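# Place the alphabet block in the child's toy box

## Task

Pick up the alphabet block and put it inside the daughter's toy box, where it must stay once the robot lets go.

## Robot and tools

Robot: two UR7e arms, left_arm and right_arm, each with a Robotiq 140 two-finger gripper and a wrist camera. The left gripper's fingers can hinge inward. If a part sits deep near the palm, the fingers may wrap it loosely or lose it, so grip with the outer quarter of the pads. A left fingertip pushed point-first into a surface also folds easily, and the next grip may then fail. The right gripper's fingers are rigid. A camera stand stands behind the arms.

Frames: the scene frame has its origin at table-top height, centred between the two arm bases. +z is up, +x points out over the table, and left_arm is on the +y side (image left and right may not match). The calibrated bases are left_arm (-0.043, +0.455, 0) and right_arm (-0.045, -0.498, 0) m, both turned only slightly about z. Each gripper's reported position, orientation and velocity are in its own arm's base frame. Fixed cameras and the table use the scene frame. Motion offsets are taken along the axes of that arm's current Hand target. On a gripper, +z runs out along the fingers and the fingers open and close along y. end_effector_position is the point between the closed pads. Fingertips reach about 33 mm past it when the gap is 40 mm or less, and about 9 mm past it when fully open.

The row: every motion command is built from rows of 18 numbers, each in [-1, 1]. The first 9 are for the left arm and the next 9 for the right: dx, dy, dz, rx, ry, rz, gripper position, force_limit, speed. Always send all 18, even when only one arm moves. The six pose numbers are an offset, not a pose. They count from the Hand target as it stood when the action or move began. 1.0 equals 0.6 m for dx, dy, dz, or 180 degrees for the rotation vector rx, ry, rz. Sending the same offset again moves the arm further. Six zeros re-request the current Hand target, which also pulls a lagging gripper up to it. Gripper position: +1 is open (140 mm), the pads meet near -0.8, and -1 closes until blocked. force_limit runs from about 14 N at -1 to about 58 N at +1 for a slow close; faster closing squeezes harder. speed sets finger speed, from about 30 mm/s at -1 to 250 mm/s at +1. Both default to +1. To leave a gripper unchanged, repeat its last three numbers; a 0 there is a real command.

execute_actions(actions, cameras): actions is a list of actions. Each action is up to 15 rows, one row per 1/30 s step, and a short table repeats its last row. Every row in an action counts from that action's start pose. Images come back only if actions is empty or cameras names them ("all" or a list of names).

move(target, speed, blend, stop_force, zero, blocking, cameras): drives each gripper in a straight line toward an offset. target is one 18-number row, or a list of up to 15 rows, all counted from the same starting Hand targets. The whole move is limited to 10 s. speed is in m/s, 0.002 to 3.6 (default 0.25), given as one value or one per target. blend is in metres and rounds corners in a list; 0 stops at each point. stop_force, 3 to 120 N for both arms, ends an arm's path when its wrist senses that much resistance. It cannot be used with blocking=false, and it is unreliable while the gripper rotates. zero (default true) re-zeroes the sensor first. The result adds a move: line with a status such as done, off_target, moving, held or fault. limits=paced means the pose was clipped, and limits=held means steps were withheld. Paths do not avoid obstacles. Steer around an arm's own base rather than near it.

wait(seconds 0-10), stop() to brake a running move, zoom_image(camera, region [x0,y0,x1,y1] in pixels, at most 504x504), zero_wrist_force(arm), read_manual(section) for the licence texts, and finished_scene(scene=1) to end the scene; ending cannot be undone. Cameras: cam_head_left, cam_head_right, cam_high, cam_low, cam_left_wrist, cam_right_wrist, all 896x504.

Results: Hand target is the last commanded pose after clipping, and the next offsets start from it. The gripper often stops a little short of it. Orientation commands are limited to within 32 degrees of the measured orientation at each step. object_status: 0 moving, 1 blocked while opening, 2 blocked while closing (a grip), 3 reached the requested position or pads touching (possibly empty). After closing with -1, look for 2. position_measured is in counts: 3 is open, 75 is about 100 mm, 139 is 60 mm, 200 is 20 mm, 230 is pads touching. To grip harder, raise force_limit and nudge position, for example from -1 to -0.98. Wrist force and torque are given in the gripper's own axes, plus a peak line. Joint torques include the arm's own weight.

Avoid: dropping the block or letting it leave the table, which fails the task. Avoid slamming into anything, hard presses, and the two arms touching each other, including one gripper closing on the other's fingers. A contact force of about 150 N, or a joint torque limit (wrist joints 24.9 N m), stops that arm for 10 s. Any target even slightly past a firm contact can cause this, so approach slowly and back off after touching. Motors heat up when held stretched out or pushing; a MOTOR HOT warning precedes a 30-60 s brake. Release the block only once it is still and inside the box.

Each tool is called as name(argument=value, ...) on one line, values as JSON.

## Session

execute_actions(actions=[])

Scene clock: 0.00 s.
left_arm: end_effector_position=(+0.8182, +0.0183, +0.3955) position_measured=3 object_status=3 end_effector_quat_wxyz=(+0.119, +0.682, -0.017, +0.722) | right_arm: end_effector_position=(+0.9577, +0.2951, +0.3781) position_measured=3 object_status=3 end_effector_quat_wxyz=(-0.437, +0.631, +0.125, +0.629)
Joint positions: left_arm=[-0.112 -1.049 1.762 -3.925 -1.647 2.998] | right_arm=[-0.079 -0.428 0.713 -3.697 -0.707 3.759]
Joint velocities: within noise
Joint torques (N m): no reading
Wrist force (N): no reading
Wrist torque (N m): no reading
Wrist force, peak (N): no reading
Hand target: left_arm +0.8182, +0.0183, +0.3955; +0.119, +0.682, -0.017, +0.722 | right_arm +0.9577, +0.2951, +0.3781; -0.437, +0.631, +0.125, +0.629
Tool commands: left_gripper/position=+1.0 left_gripper/force_limit=+1.0 left_gripper/speed=+1.0 right_gripper/position=+1.0 right_gripper/force_limit=+1.0 right_gripper/speed=+1.0

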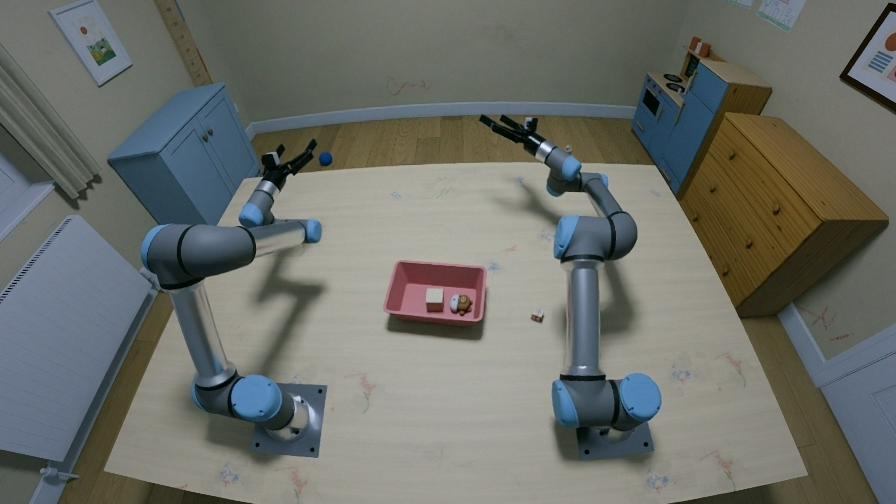

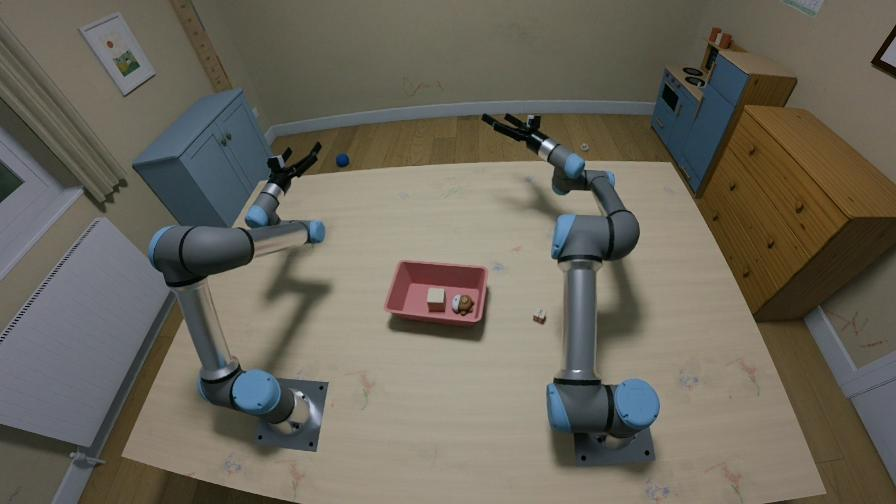

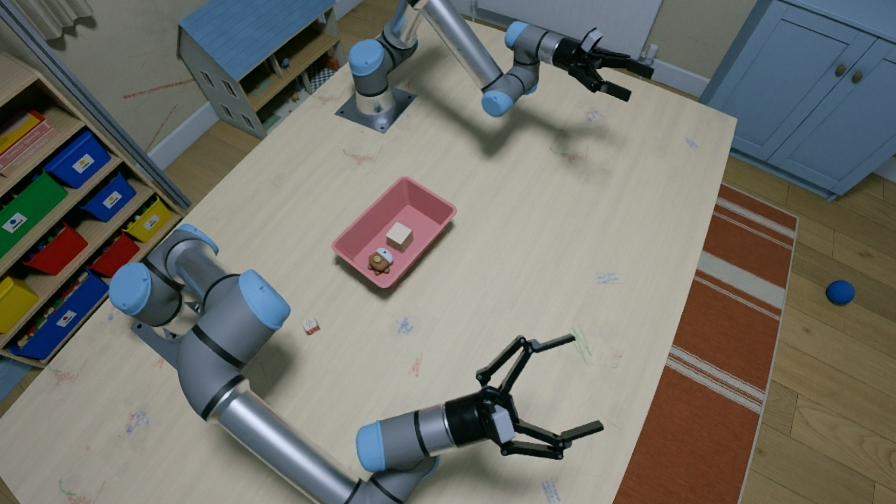

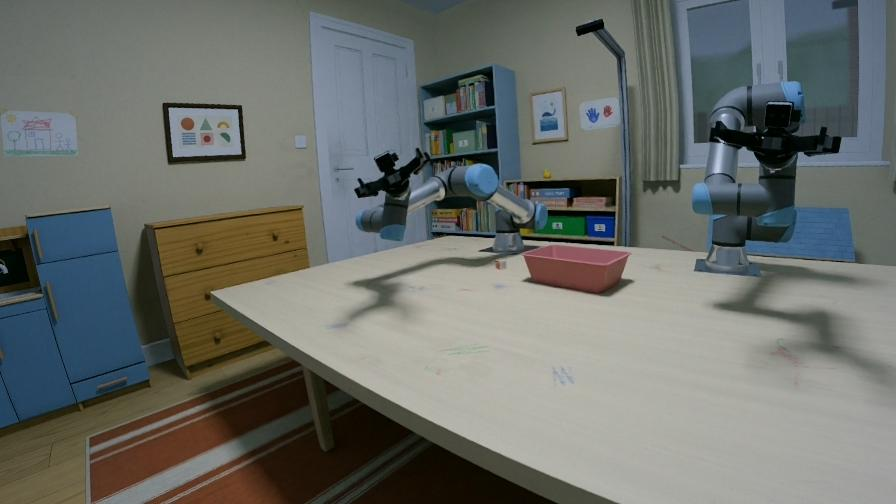

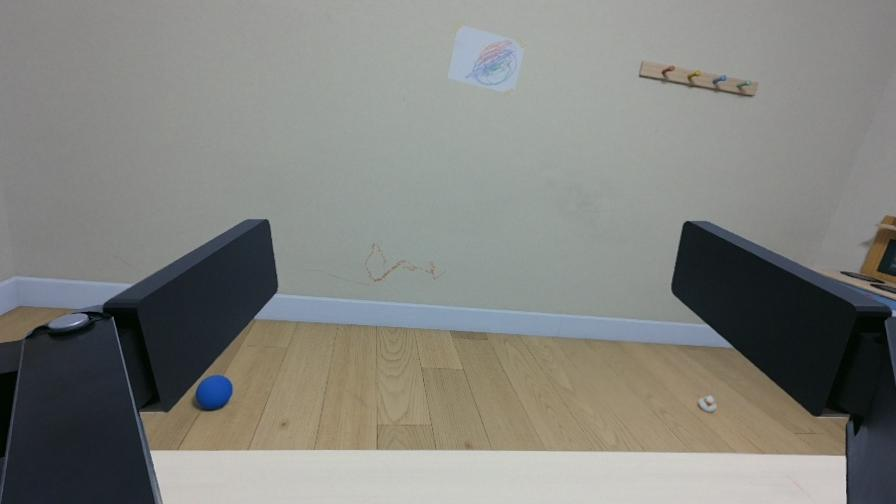

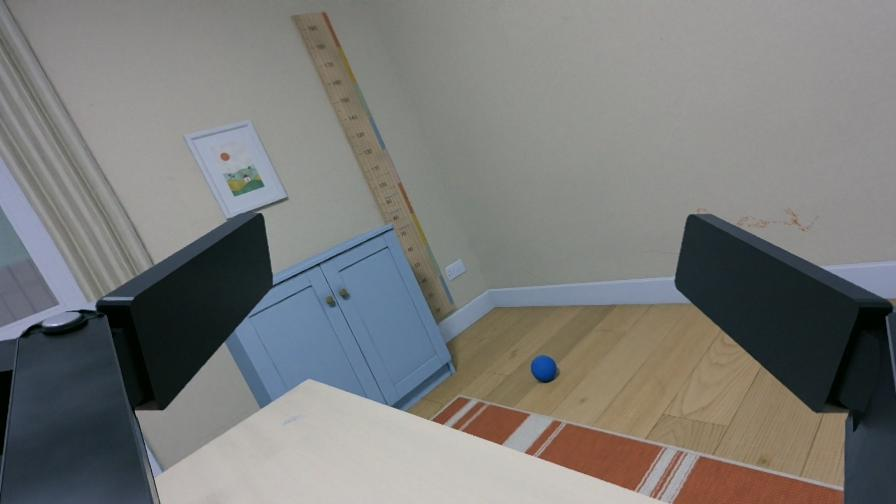

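zoom_image(camera="cam_head_left", region=[370, 240, 570, 352])

zoom_image(camera="cam_high", region=[280, 160, 480, 360])

zoom_image(camera="cam_low", region=[440, 220, 660, 310])

Scaled by 2.520.

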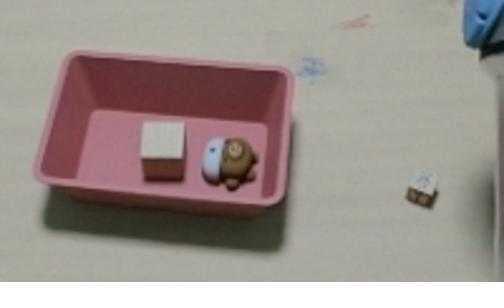

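Scaled by 2.520.

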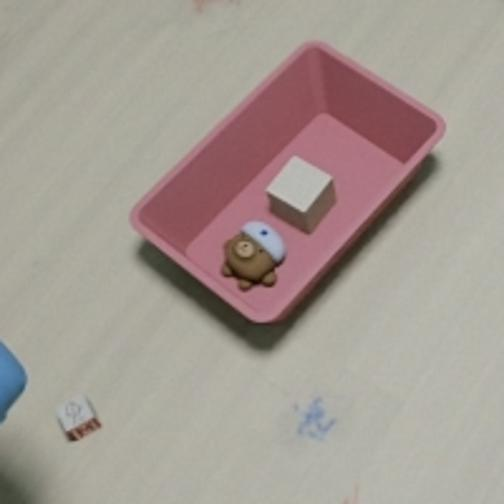

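Scaled by 2.291.

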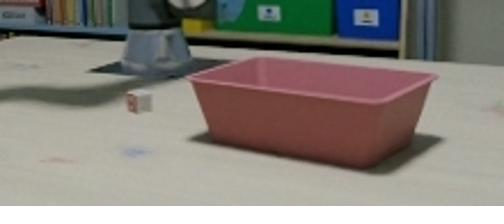

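move(target=[0,0,0,0,0,0,1,1,1,-0.2542,-0.4468,-0.7345,-0.3183,-0.4582,0.0910,1,1,1], speed=0.5, cameras=["cam_right_wrist","cam_head_left","cam_high"])

Scene clock: 36.10 s.
left_arm: end_effector_position=(+0.8182, +0.0183, +0.3955) position_measured=3 object_status=3 end_effector_quat_wxyz=(+0.119, +0.682, -0.017, +0.722) | right_arm: end_effector_position=(+0.4395, +0.2003, +0.2696) position_measured=3 object_status=3 end_effector_quat_wxyz=(+0.000, +1.000, +0.000, +0.001)
Joint positions: left_arm=[-0.112 -1.049 1.762 -3.925 -1.647 2.998] | right_arm=[0.148 -1.637 1.652 -1.587 -1.571 3.29]
Joint torques (N m): left_arm=[-1.03 -44.57 -20.75 -2.17 -0.21 -0.13] | right_arm=[-13.25 -28.84 -19.93 -1.39 1 -0.36]
Wrist force (N): left_arm=[0.0 0.1 0.2] | right_arm=[0.0 -2.8 4.2]
Wrist torque (N m): left_arm=[0.02 -0.01 0.00] | right_arm=[-0.64 -0.44 -0.10]
Wrist force, peak (N): left_arm=[-0.2 0.5 -0.4] | right_arm=[-1.3 -3.1 4.8]
Hand target: left_arm +0.8182, +0.0183, +0.3955; +0.119, +0.682, -0.017, +0.722 | right_arm +0.4394, +0.2002, +0.2696; +0.000, +1.000, +0.000, +0.000
Off the commanded pose: left_arm 0.000 m, 0 deg | right_arm 0.000 m, 0 deg.
move: done
Images, in order (width x height): cam_head_left 896x504, cam_high 896x504, cam_right_wrist 896x504.

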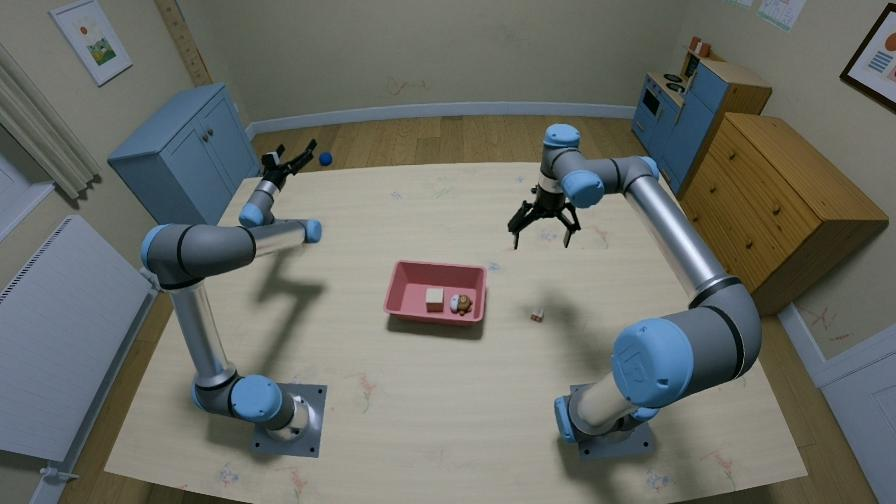

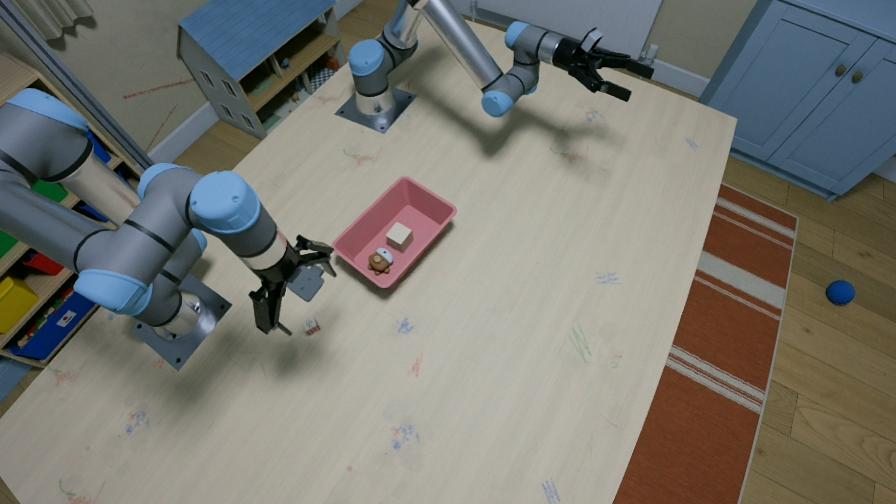

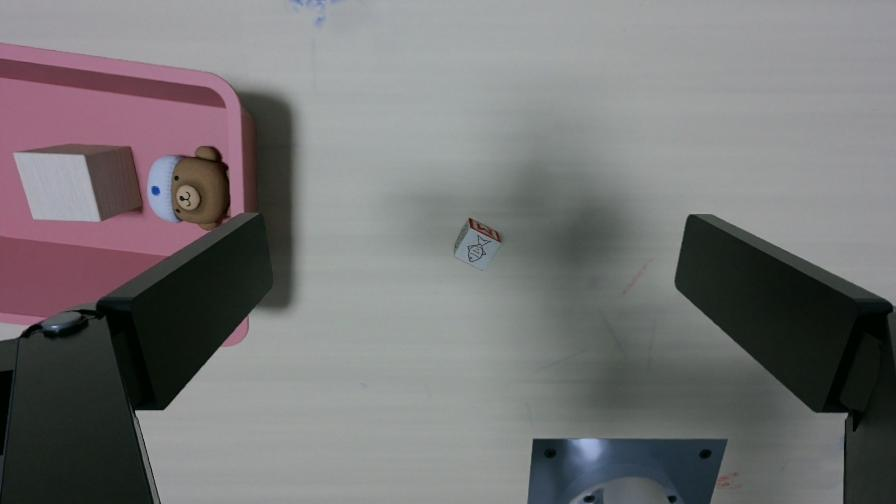

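zoom_image(camera="cam_right_wrist", region=[430, 200, 530, 290])

Scaled by 5.040.

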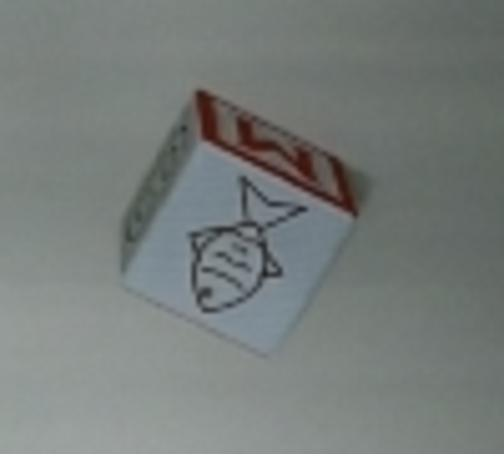

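move(target=[0,0,0,0,0,0,1,1,1,-0.134,0.0437,0.2493,0,0,0.161,-0.08,-0.5,0], speed=0.3, cameras=["cam_right_wrist"])

Scene clock: 52.90 s.
left_arm: end_effector_position=(+0.8182, +0.0183, +0.3955) position_measured=3 object_status=3 end_effector_quat_wxyz=(+0.119, +0.682, -0.017, +0.722) | right_arm: end_effector_position=(+0.3592, +0.1739, +0.1200) position_measured=139 object_status=3 end_effector_quat_wxyz=(+0.000, +0.968, -0.250, +0.001)
Joint positions: left_arm=[-0.112 -1.049 1.762 -3.925 -1.647 2.998] | right_arm=[0.11 -1.778 2.163 -1.957 -1.571 3.758]
Joint torques (N m): left_arm=[-0.46 -43.42 -21.48 -1.85 -0.34 0.3] | right_arm=[14.95 -7.09 -19.68 -2.99 -2.02 1.53]
Wrist force (N): left_arm=[-0.3 0.3 0.1] | right_arm=[0.1 -2.5 4.0]
Wrist torque (N m): left_arm=[0.06 0.05 0.00] | right_arm=[-0.57 -0.48 -0.11]
Wrist force, peak (N): left_arm=[0.1 0.6 -0.1] | right_arm=[-1.0 -1.5 6.3]
Hand target: left_arm +0.8182, +0.0183, +0.3955; +0.119, +0.682, -0.017, +0.722 | right_arm +0.3592, +0.1739, +0.1200; +0.000, +0.968, -0.250, +0.000
Off the commanded pose: left_arm 0.000 m, 0 deg | right_arm 0.000 m, 0 deg.
move: done
Images, in order (width x height): cam_right_wrist 896x504.

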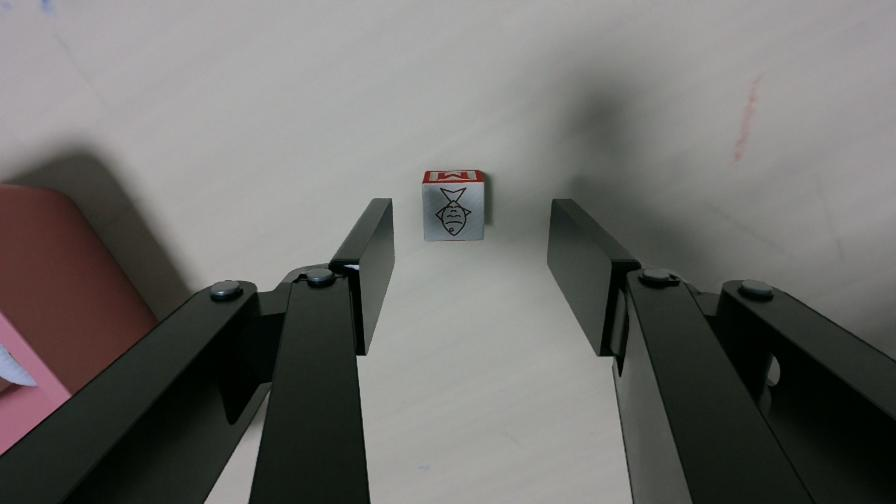

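move(target=[0,0,0,0,0,0,1,1,1,-0.010,-0.0095,0.075,0,0,0,-0.08,-0.5,0], speed=0.15, cameras=["cam_right_wrist","cam_low","cam_high"])

zoom_image(camera="cam_low", region=[460, 200, 600, 280])

Scene clock: 65.00 s.
left_arm: end_effector_position=(+0.8182, +0.0183, +0.3955) position_measured=3 object_status=3 end_effector_quat_wxyz=(+0.119, +0.682, -0.017, +0.722) | right_arm: end_effector_position=(+0.3567, +0.1819, +0.0749) position_measured=139 object_status=3 end_effector_quat_wxyz=(+0.000, +0.968, -0.250, +0.000)
Joint positions: left_arm=[-0.112 -1.049 1.762 -3.925 -1.647 2.998] | right_arm=[0.132 -1.716 2.242 -2.098 -1.571 3.78]
Joint torques (N m): left_arm=[-0.13 -44.94 -21.01 -2.17 -0.31 0.01] | right_arm=[-8.14 -20.67 -28.1 -2.26 -0.06 -1.56]
Wrist force (N): left_arm=[0.1 0.1 0.0] | right_arm=[-0.1 -2.6 4.2]
Wrist torque (N m): left_arm=[0.03 -0.04 0.00] | right_arm=[-0.62 -0.42 -0.20]
Wrist force, peak (N): left_arm=[-0.4 0.5 0.2] | right_arm=[-0.2 -2.8 5.5]
Hand target: left_arm +0.8182, +0.0183, +0.3955; +0.119, +0.682, -0.017, +0.722 | right_arm +0.3567, +0.1818, +0.0750; +0.000, +0.968, -0.250, +0.000
Off the commanded pose: left_arm 0.000 m, 0 deg | right_arm 0.000 m, 0 deg.
move: done
Images, in order (width x height): cam_high 896x504, cam_low 896x504, cam_right_wrist 896x504.

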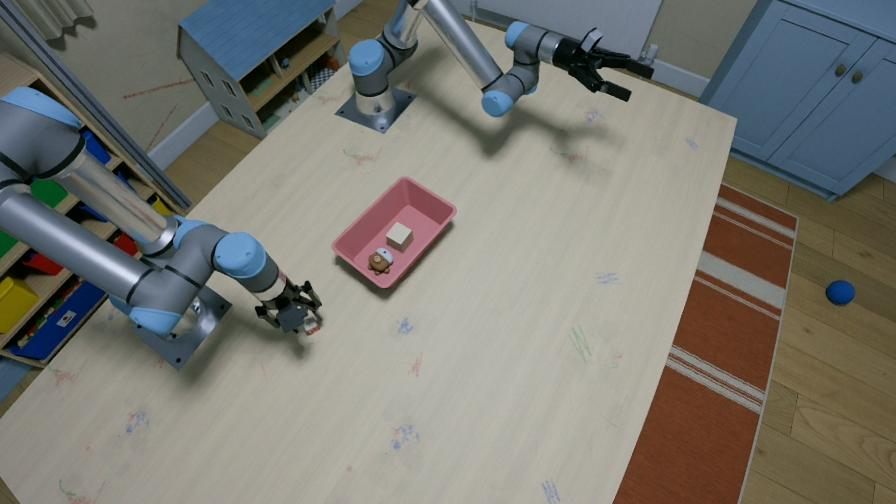

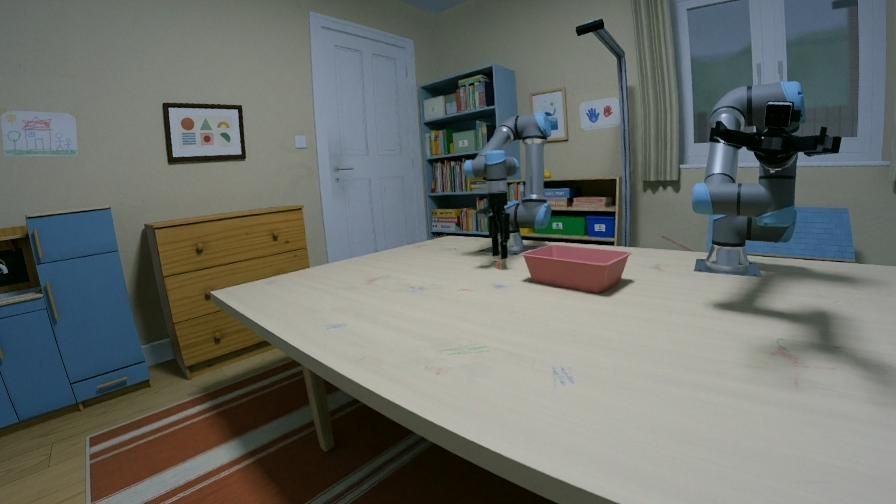

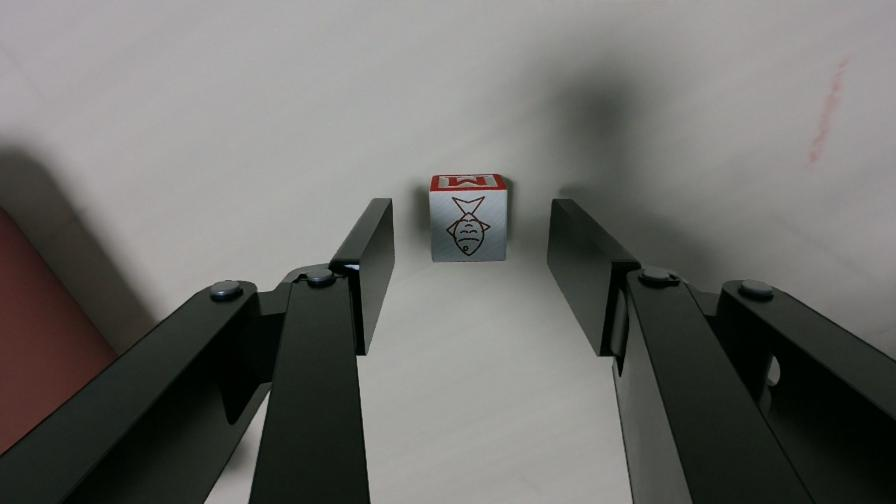

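Scaled by 3.600.

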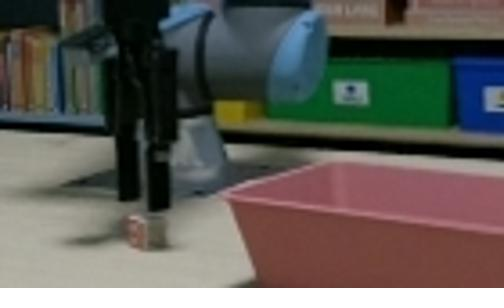

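move(target=[0,0,0,0,0,0,1,1,1,0,0,0.05,0,0,0,-0.08,-0.5,0], speed=0.04, stop_force=8, cameras=["cam_right_wrist","cam_low"])

zoom_image(camera="cam_low", region=[460, 220, 540, 280])

Scene clock: 72.13 s.
left_arm: end_effector_position=(+0.8182, +0.0183, +0.3955) position_measured=3 object_status=3 end_effector_quat_wxyz=(+0.119, +0.682, -0.017, +0.722) | right_arm: end_effector_position=(+0.3568, +0.1818, +0.0450) position_measured=139 object_status=3 end_effector_quat_wxyz=(+0.000, +0.968, -0.250, +0.000)
Joint positions: left_arm=[-0.112 -1.049 1.762 -3.925 -1.647 2.998] | right_arm=[0.132 -1.666 2.291 -2.197 -1.571 3.78]
Joint torques (N m): left_arm=[-1.08 -43.21 -20.73 -2.13 -0.52 0.28] | right_arm=[-6.77 -25.67 -30.47 -1.02 -1.47 -0.12]
Wrist force (N): left_arm=[-0.2 0.2 -0.2] | right_arm=[0.0 -2.4 4.3]
Wrist torque (N m): left_arm=[0.06 0.04 0.00] | right_arm=[-0.56 -0.44 -0.19]
Wrist force, peak (N): left_arm=[-0.3 0.5 -0.4] | right_arm=[0.0 -2.5 4.8]
Hand target: left_arm +0.8182, +0.0183, +0.3955; +0.119, +0.682, -0.017, +0.722 | right_arm +0.3567, +0.1818, +0.0450; +0.000, +0.968, -0.250, +0.000
Off the commanded pose: left_arm 0.000 m, 0 deg | right_arm 0.000 m, 0 deg.
move: done
Images, in order (width x height): cam_low 896x504, cam_right_wrist 896x504.

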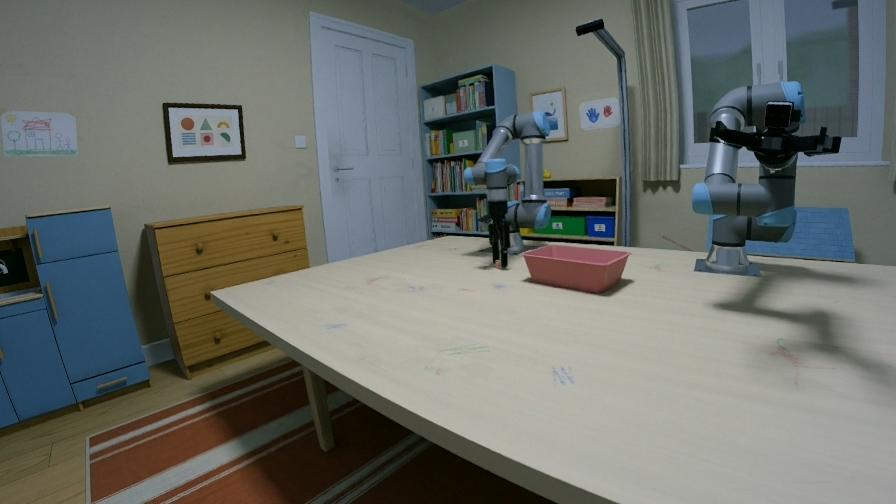

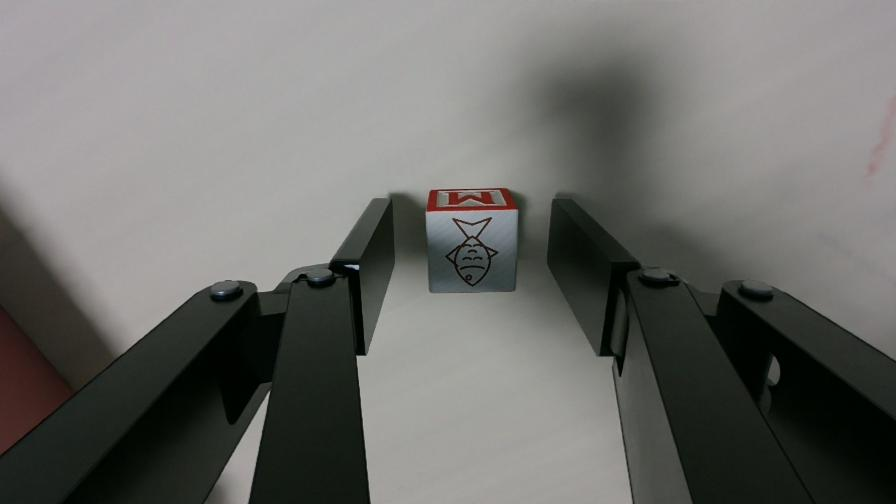

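Scaled by 6.300.

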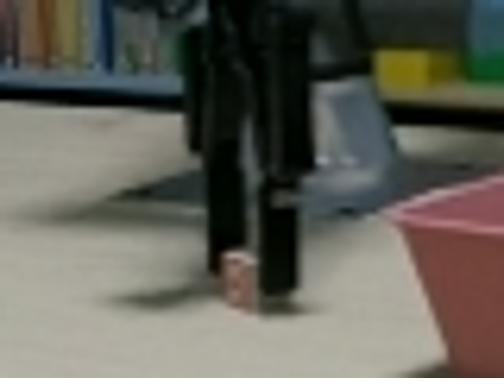

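execute_actions(actions=[[[0,0,0,0,0,0,1,1,1,0,0,0,0,0,0,-1,-0.4,-1]],[[0,0,0,0,0,0,1,1,1,0,0,0,0,0,0,-1,-0.4,-1]],[[0,0,0,0,0,0,1,1,1,0,0,0,0,0,0,-1,-0.4,-1]]], cameras=["cam_right_wrist"])

Scene clock: 76.67 s.
left_arm: end_effector_position=(+0.8182, +0.0183, +0.3955) position_measured=3 object_status=3 end_effector_quat_wxyz=(+0.119, +0.682, -0.017, +0.722) | right_arm: end_effector_position=(+0.3568, +0.1818, +0.0450) position_measured=183 object_status=2 end_effector_quat_wxyz=(+0.000, +0.968, -0.250, +0.000)
Joint positions: left_arm=[-0.112 -1.049 1.762 -3.925 -1.647 2.998] | right_arm=[0.132 -1.666 2.291 -2.197 -1.571 3.78]
Joint torques (N m): left_arm=[0.83 -45.37 -21.31 -2.07 -0.68 0.32] | right_arm=[7.42 -21.7 -26.54 -1 -0.46 1.42]
Wrist force (N): left_arm=[0.0 0.3 0.2] | right_arm=[-1.1 -1.9 0.3]
Wrist torque (N m): left_arm=[0.07 0.01 0.00] | right_arm=[-0.59 -0.44 -0.20]
Wrist force, peak (N): left_arm=[-0.4 0.2 -0.5] | right_arm=[0.1 -2.7 4.4]
Hand target: left_arm +0.8182, +0.0183, +0.3955; +0.119, +0.682, -0.017, +0.722 | right_arm +0.3567, +0.1818, +0.0450; +0.000, +0.968, -0.250, +0.000
Off the commanded pose: left_arm 0.000 m, 0 deg | right_arm 0.000 m, 0 deg.
Images, in order (width x height): cam_right_wrist 896x504.

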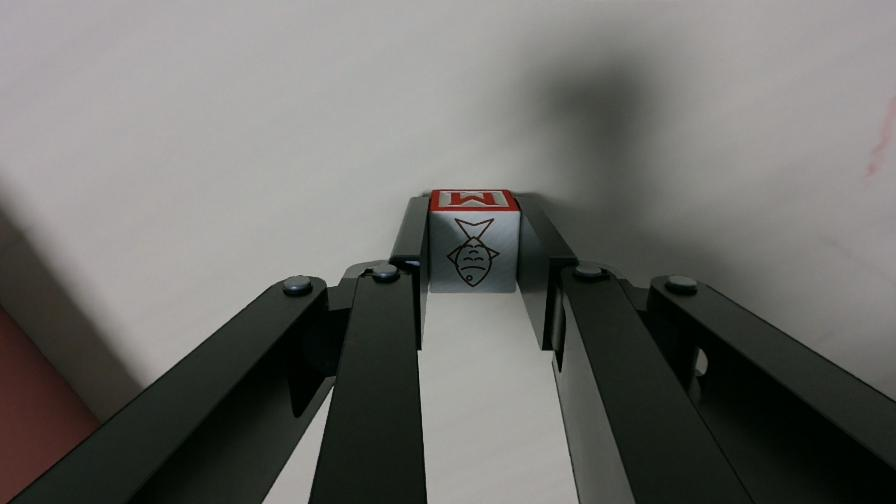

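move(target=[[0,0,0,0,0,0,1,1,1,0,0,-0.258,0,0,0,-1,-0.4,-1],[0,0,0,0,0,0,1,1,1,-0.2231,-0.6546,-0.325,0,0,0.383,-1,-0.4,-1]], speed=[0.2,0.35], blend=[0.05,0], cameras=["cam_head_left","cam_high","cam_right_wrist"])

zoom_image(camera="cam_high", region=[310, 150, 490, 300])

Scene clock: 97.33 s.
left_arm: end_effector_position=(+0.8182, +0.0183, +0.3955) position_measured=3 object_status=3 end_effector_quat_wxyz=(+0.119, +0.682, -0.017, +0.722) | right_arm: end_effector_position=(+0.4298, +0.5903, +0.2400) position_measured=183 object_status=2 end_effector_quat_wxyz=(+0.000, -0.657, +0.754, +0.000)
Joint positions: left_arm=[-0.112 -1.049 1.762 -3.925 -1.647 2.998] | right_arm=[0.758 -1.007 0.933 -1.497 -1.572 5.609]
Joint torques (N m): left_arm=[-0.1 -46.19 -20.45 -2.34 -0.71 0.03] | right_arm=[-12.23 -47.17 -33.99 -4.36 2.01 1.92]
Wrist force (N): left_arm=[0.3 0.0 -0.3] | right_arm=[0.3 -2.4 4.3]
Wrist torque (N m): left_arm=[0.01 -0.09 0.00] | right_arm=[-0.54 -0.52 -0.12]
Wrist force, peak (N): left_arm=[-0.5 0.4 0.0] | right_arm=[0.0 -2.3 7.1]
Hand target: left_arm +0.8182, +0.0183, +0.3955; +0.119, +0.682, -0.017, +0.722 | right_arm +0.4299, +0.5903, +0.2400; +0.000, -0.656, +0.754, +0.000
Off the commanded pose: left_arm 0.000 m, 0 deg | right_arm 0.000 m, 0 deg.
move: done
Images, in order (width x height): cam_head_left 896x504, cam_high 896x504, cam_right_wrist 896x504.

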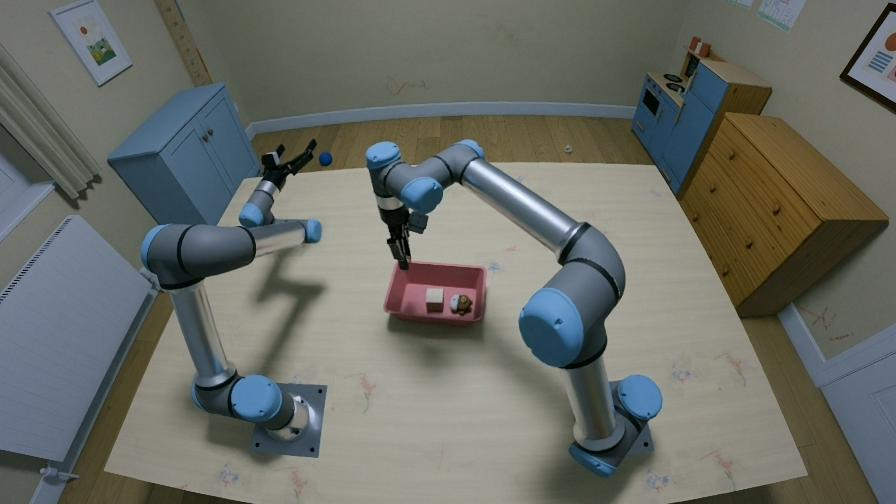

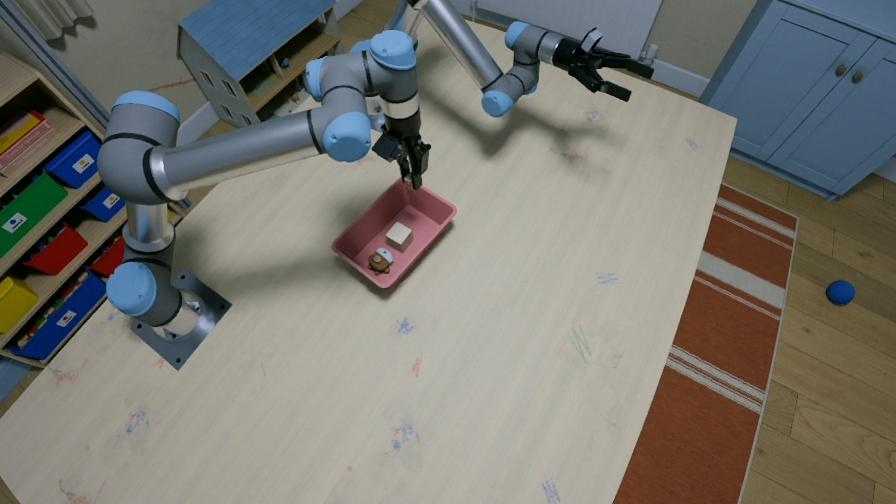

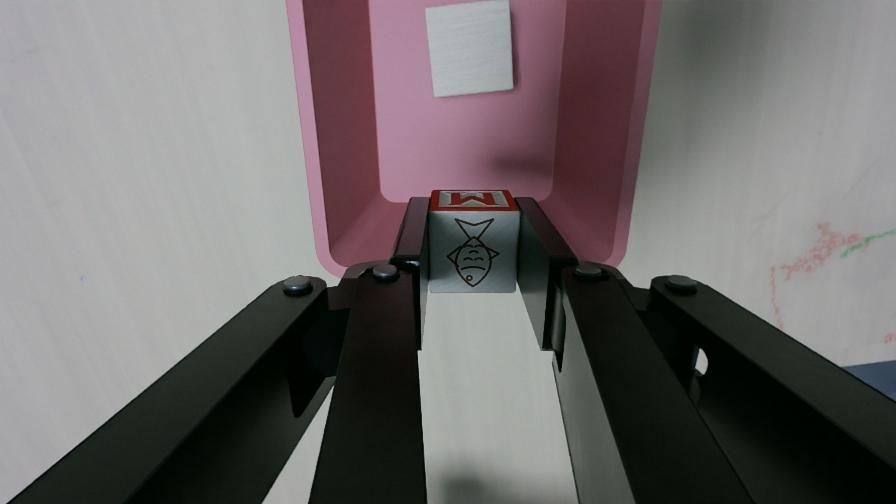

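Scaled by 2.800.

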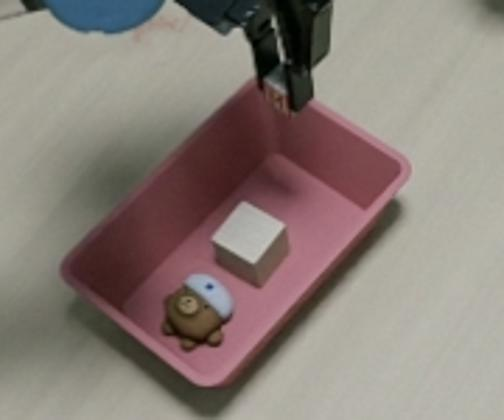

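move(target=[0,0,0,0,0,0,1,1,1,0.0083,0.0167,0.2583,0,0,0,-1,-0.4,-1], speed=0.2, cameras=["cam_right_wrist","cam_high"])

zoom_image(camera="cam_high", region=[310, 130, 490, 300])

Scene clock: 109.57 s.
left_arm: end_effector_position=(+0.8182, +0.0183, +0.3955) position_measured=3 object_status=3 end_effector_quat_wxyz=(+0.119, +0.682, -0.017, +0.722) | right_arm: end_effector_position=(+0.4194, +0.5867, +0.0850) position_measured=183 object_status=2 end_effector_quat_wxyz=(+0.000, -0.656, +0.754, +0.000)
Joint positions: left_arm=[-0.112 -1.049 1.762 -3.925 -1.647 2.998] | right_arm=[0.765 -0.983 1.295 -1.883 -1.572 5.616]
Joint torques (N m): left_arm=[0.13 -45.64 -21.31 -2.01 -0.81 -0.09] | right_arm=[7.78 -57.49 -24.1 -3.59 2.16 -0.03]
Wrist force (N): left_arm=[0.0 0.2 0.0] | right_arm=[0.2 -2.6 4.5]
Wrist torque (N m): left_arm=[0.05 -0.01 0.00] | right_arm=[-0.56 -0.53 -0.21]
Wrist force, peak (N): left_arm=[-0.5 0.6 -0.2] | right_arm=[0.4 -2.4 7.2]
Hand target: left_arm +0.8182, +0.0183, +0.3955; +0.119, +0.682, -0.017, +0.722 | right_arm +0.4194, +0.5867, +0.0850; +0.000, -0.656, +0.754, +0.000
Off the commanded pose: left_arm 0.000 m, 0 deg | right_arm 0.000 m, 0 deg.
move: done
Images, in order (width x height): cam_high 896x504, cam_right_wrist 896x504.

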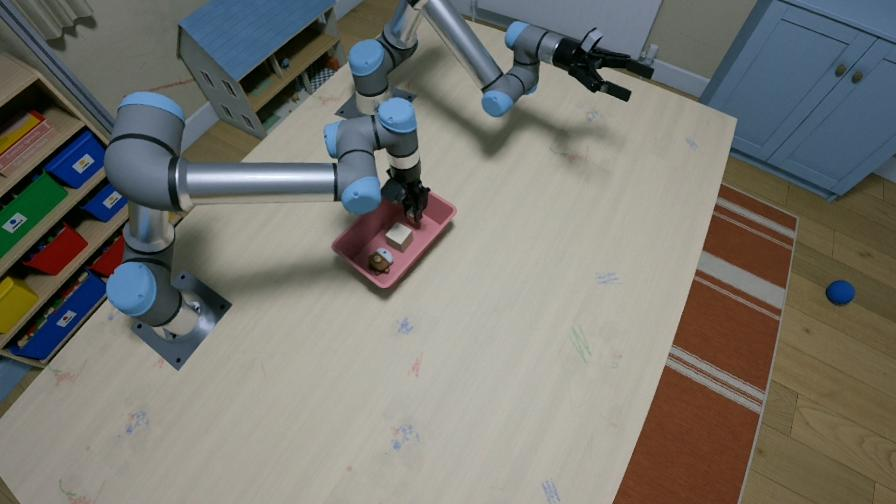

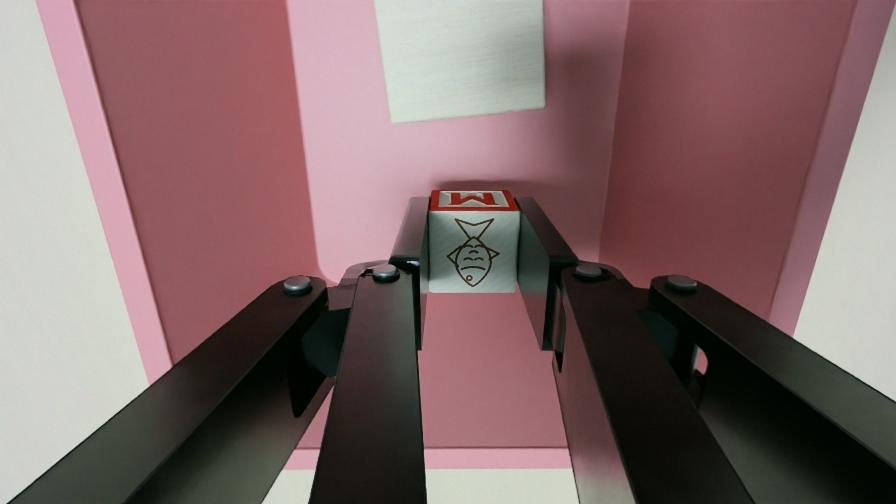

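Scaled by 2.800.

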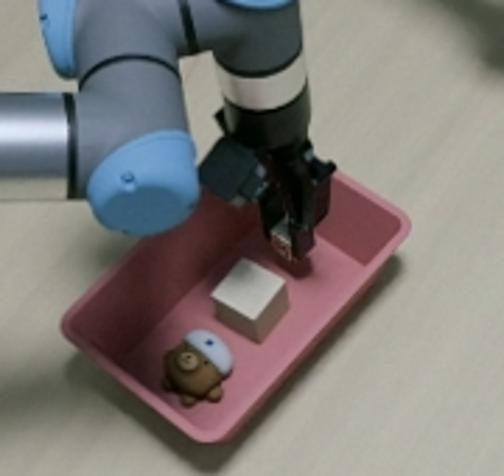

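move(target=[0,0,0,0,0,0,1,1,1,0,0,0.0667,0,0,0,-1,-0.4,-1], speed=0.025, stop_force=5, cameras=["cam_right_wrist","cam_high"])

zoom_image(camera="cam_high", region=[370, 170, 460, 260])

Scene clock: 114.77 s.
left_arm: end_effector_position=(+0.8182, +0.0183, +0.3955) position_measured=3 object_status=3 end_effector_quat_wxyz=(+0.119, +0.682, -0.017, +0.722) | right_arm: end_effector_position=(+0.4194, +0.5867, +0.0483) position_measured=183 object_status=2 end_effector_quat_wxyz=(+0.000, -0.656, +0.754, +0.000)
Joint positions: left_arm=[-0.112 -1.049 1.762 -3.925 -1.647 2.998] | right_arm=[0.765 -0.953 1.343 -1.962 -1.572 5.615]
Joint torques (N m): left_arm=[1.03 -43.79 -21.89 -2.19 -0.98 0.13] | right_arm=[-7.67 -61.63 -32.81 -5.35 1.98 -1.28]
Wrist force (N): left_arm=[-0.2 0.2 0.1] | right_arm=[0.1 -2.6 4.4]
Wrist torque (N m): left_arm=[0.04 0.04 0.00] | right_arm=[-0.57 -0.50 -0.20]
Wrist force, peak (N): left_arm=[-0.2 0.2 -0.6] | right_arm=[4.8 -0.5 -19.1]
Hand target: left_arm +0.8182, +0.0183, +0.3955; +0.119, +0.682, -0.017, +0.722 | right_arm +0.4194, +0.5867, +0.0483; +0.000, -0.656, +0.754, +0.000 (not the last commanded pose)
Off the commanded pose: left_arm 0.000 m, 0 deg | right_arm 0.003 m, 0 deg.
move: contact (right_arm)
Images, in order (width x height): cam_high 896x504, cam_right_wrist 896x504.

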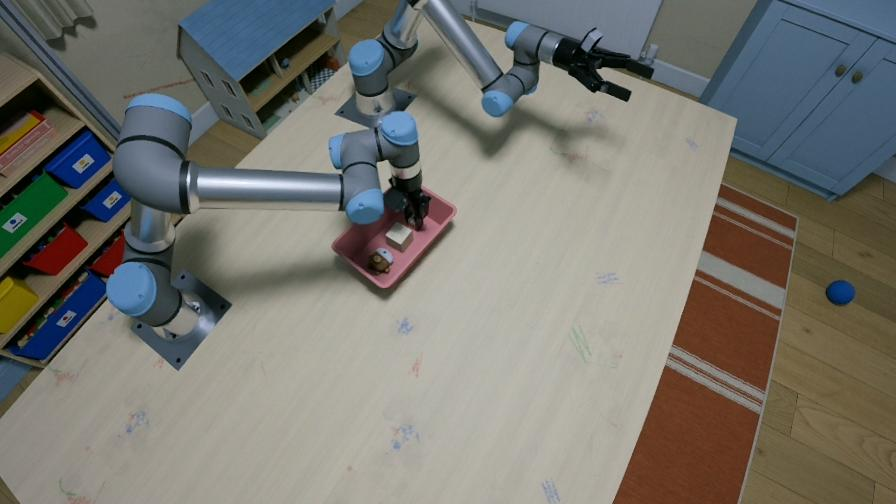

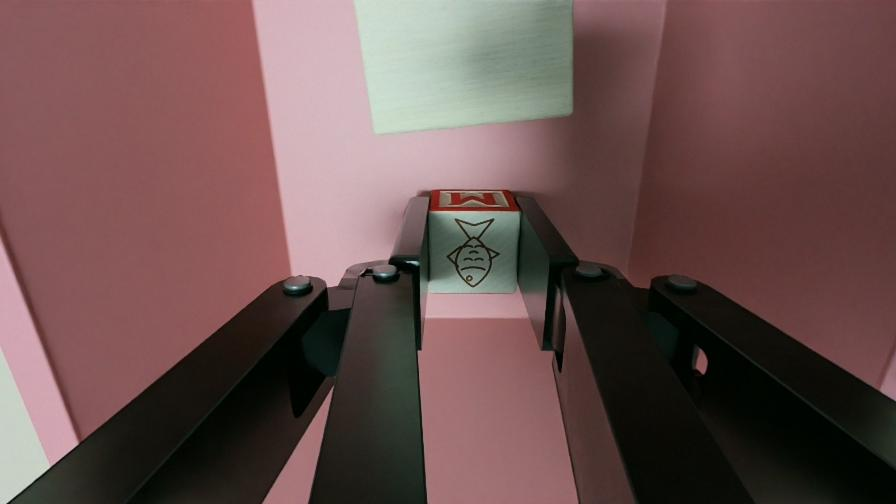

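Scaled by 5.600.

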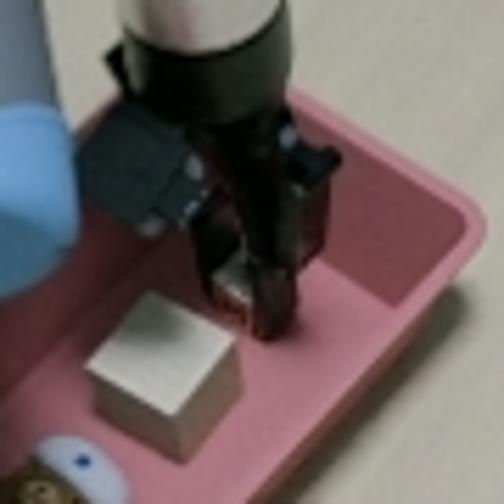

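execute_actions(actions=[[[0,0,0,0,0,0,1,1,1,0,0,0,0,0,0,-0.28,-0.4,-1]],[[0,0,0,0,0,0,1,1,1,0,0,0,0,0,0,-0.28,-0.4,-1]]], cameras=["cam_right_wrist"])

Scene clock: 118.70 s.
left_arm: end_effector_position=(+0.8182, +0.0183, +0.3955) position_measured=3 object_status=3 end_effector_quat_wxyz=(+0.119, +0.682, -0.017, +0.722) | right_arm: end_effector_position=(+0.4194, +0.5867, +0.0483) position_measured=164 object_status=3 end_effector_quat_wxyz=(+0.000, -0.656, +0.754, +0.000)
Joint positions: left_arm=[-0.112 -1.049 1.762 -3.925 -1.647 2.998] | right_arm=[0.765 -0.953 1.343 -1.962 -1.572 5.615]
Joint torques (N m): left_arm=[-0.9 -44.35 -20.32 -2.2 -0.87 0.1] | right_arm=[-6.85 -60.95 -32.51 -5.2 1.94 -0.99]
Wrist force (N): left_arm=[-0.3 0.3 -0.2] | right_arm=[0.0 -2.7 4.4]
Wrist torque (N m): left_arm=[0.06 0.05 0.01] | right_arm=[-0.59 -0.48 -0.20]
Wrist force, peak (N): left_arm=[-0.4 0.2 -0.5] | right_arm=[0.5 -2.6 4.7]
Hand target: left_arm +0.8182, +0.0183, +0.3955; +0.119, +0.682, -0.017, +0.722 | right_arm +0.4194, +0.5867, +0.0483; +0.000, -0.656, +0.754, +0.000
Off the commanded pose: left_arm 0.000 m, 0 deg | right_arm 0.000 m, 0 deg.
Images, in order (width x height): cam_right_wrist 896x504.

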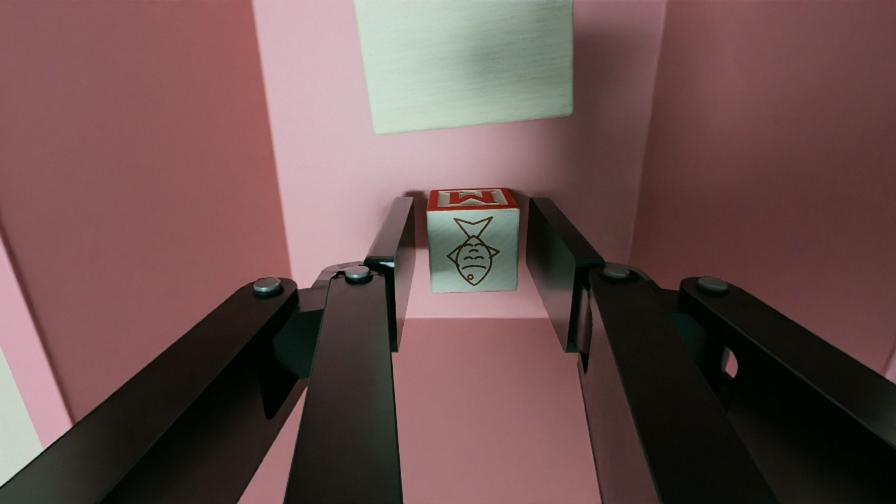

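Released. Retreat straight up.

move(target=[0,0,0,0,0,0,1,1,1,0,0,-0.3,0,0,0,-0.28,-0.4,-1], speed=0.2, cameras=["cam_right_wrist","cam_high"])

Scene clock: 121.03 s.
left_arm: end_effector_position=(+0.8182, +0.0183, +0.3955) position_measured=3 object_status=3 end_effector_quat_wxyz=(+0.119, +0.682, -0.017, +0.722) | right_arm: end_effector_position=(+0.4193, +0.5867, +0.2282) position_measured=164 object_status=3 end_effector_quat_wxyz=(+0.000, -0.656, +0.754, +0.000)
Joint positions: left_arm=[-0.112 -1.049 1.762 -3.925 -1.647 2.998] | right_arm=[0.765 -1.035 1.007 -1.543 -1.571 5.616]
Joint torques (N m): left_arm=[-1.38 -45.81 -20.09 -2.3 -1.12 -0.13] | right_arm=[16.04 -59.77 -30.25 -3.03 -1.96 1.7]
Wrist force (N): left_arm=[-0.5 0.1 -0.3] | right_arm=[0.3 -2.3 4.6]
Wrist torque (N m): left_arm=[0.02 0.09 0.00] | right_arm=[-0.52 -0.53 -0.21]
Wrist force, peak (N): left_arm=[-0.1 0.6 -0.2] | right_arm=[0.3 -2.5 7.1]
Hand target: left_arm +0.8182, +0.0183, +0.3955; +0.119, +0.682, -0.017, +0.722 | right_arm +0.4193, +0.5867, +0.2283; +0.000, -0.656, +0.754, +0.000
Off the commanded pose: left_arm 0.000 m, 0 deg | right_arm 0.000 m, 0 deg.
move: done
Images, in order (width x height): cam_high 896x504, cam_right_wrist 896x504.

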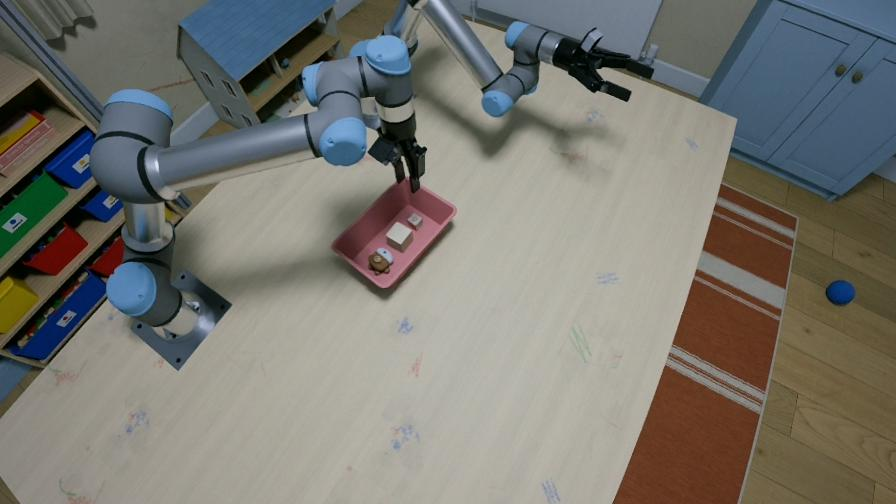

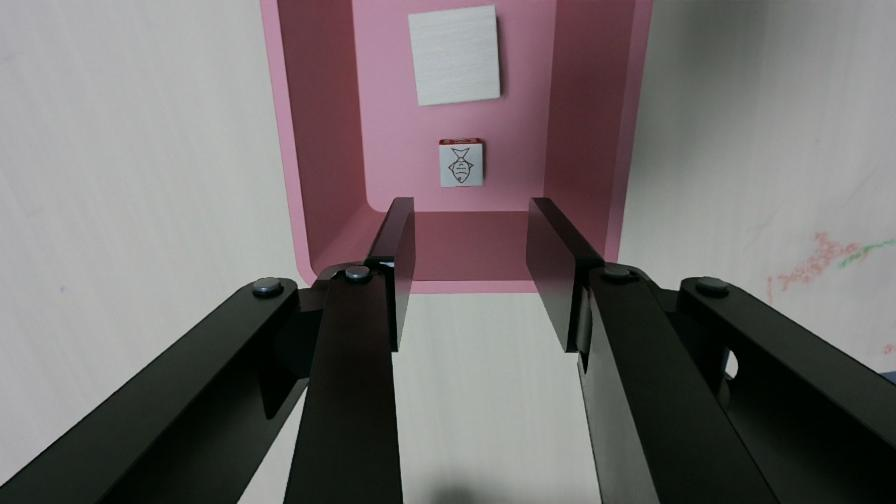

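finished_scene()

The scene is finished: the task was done.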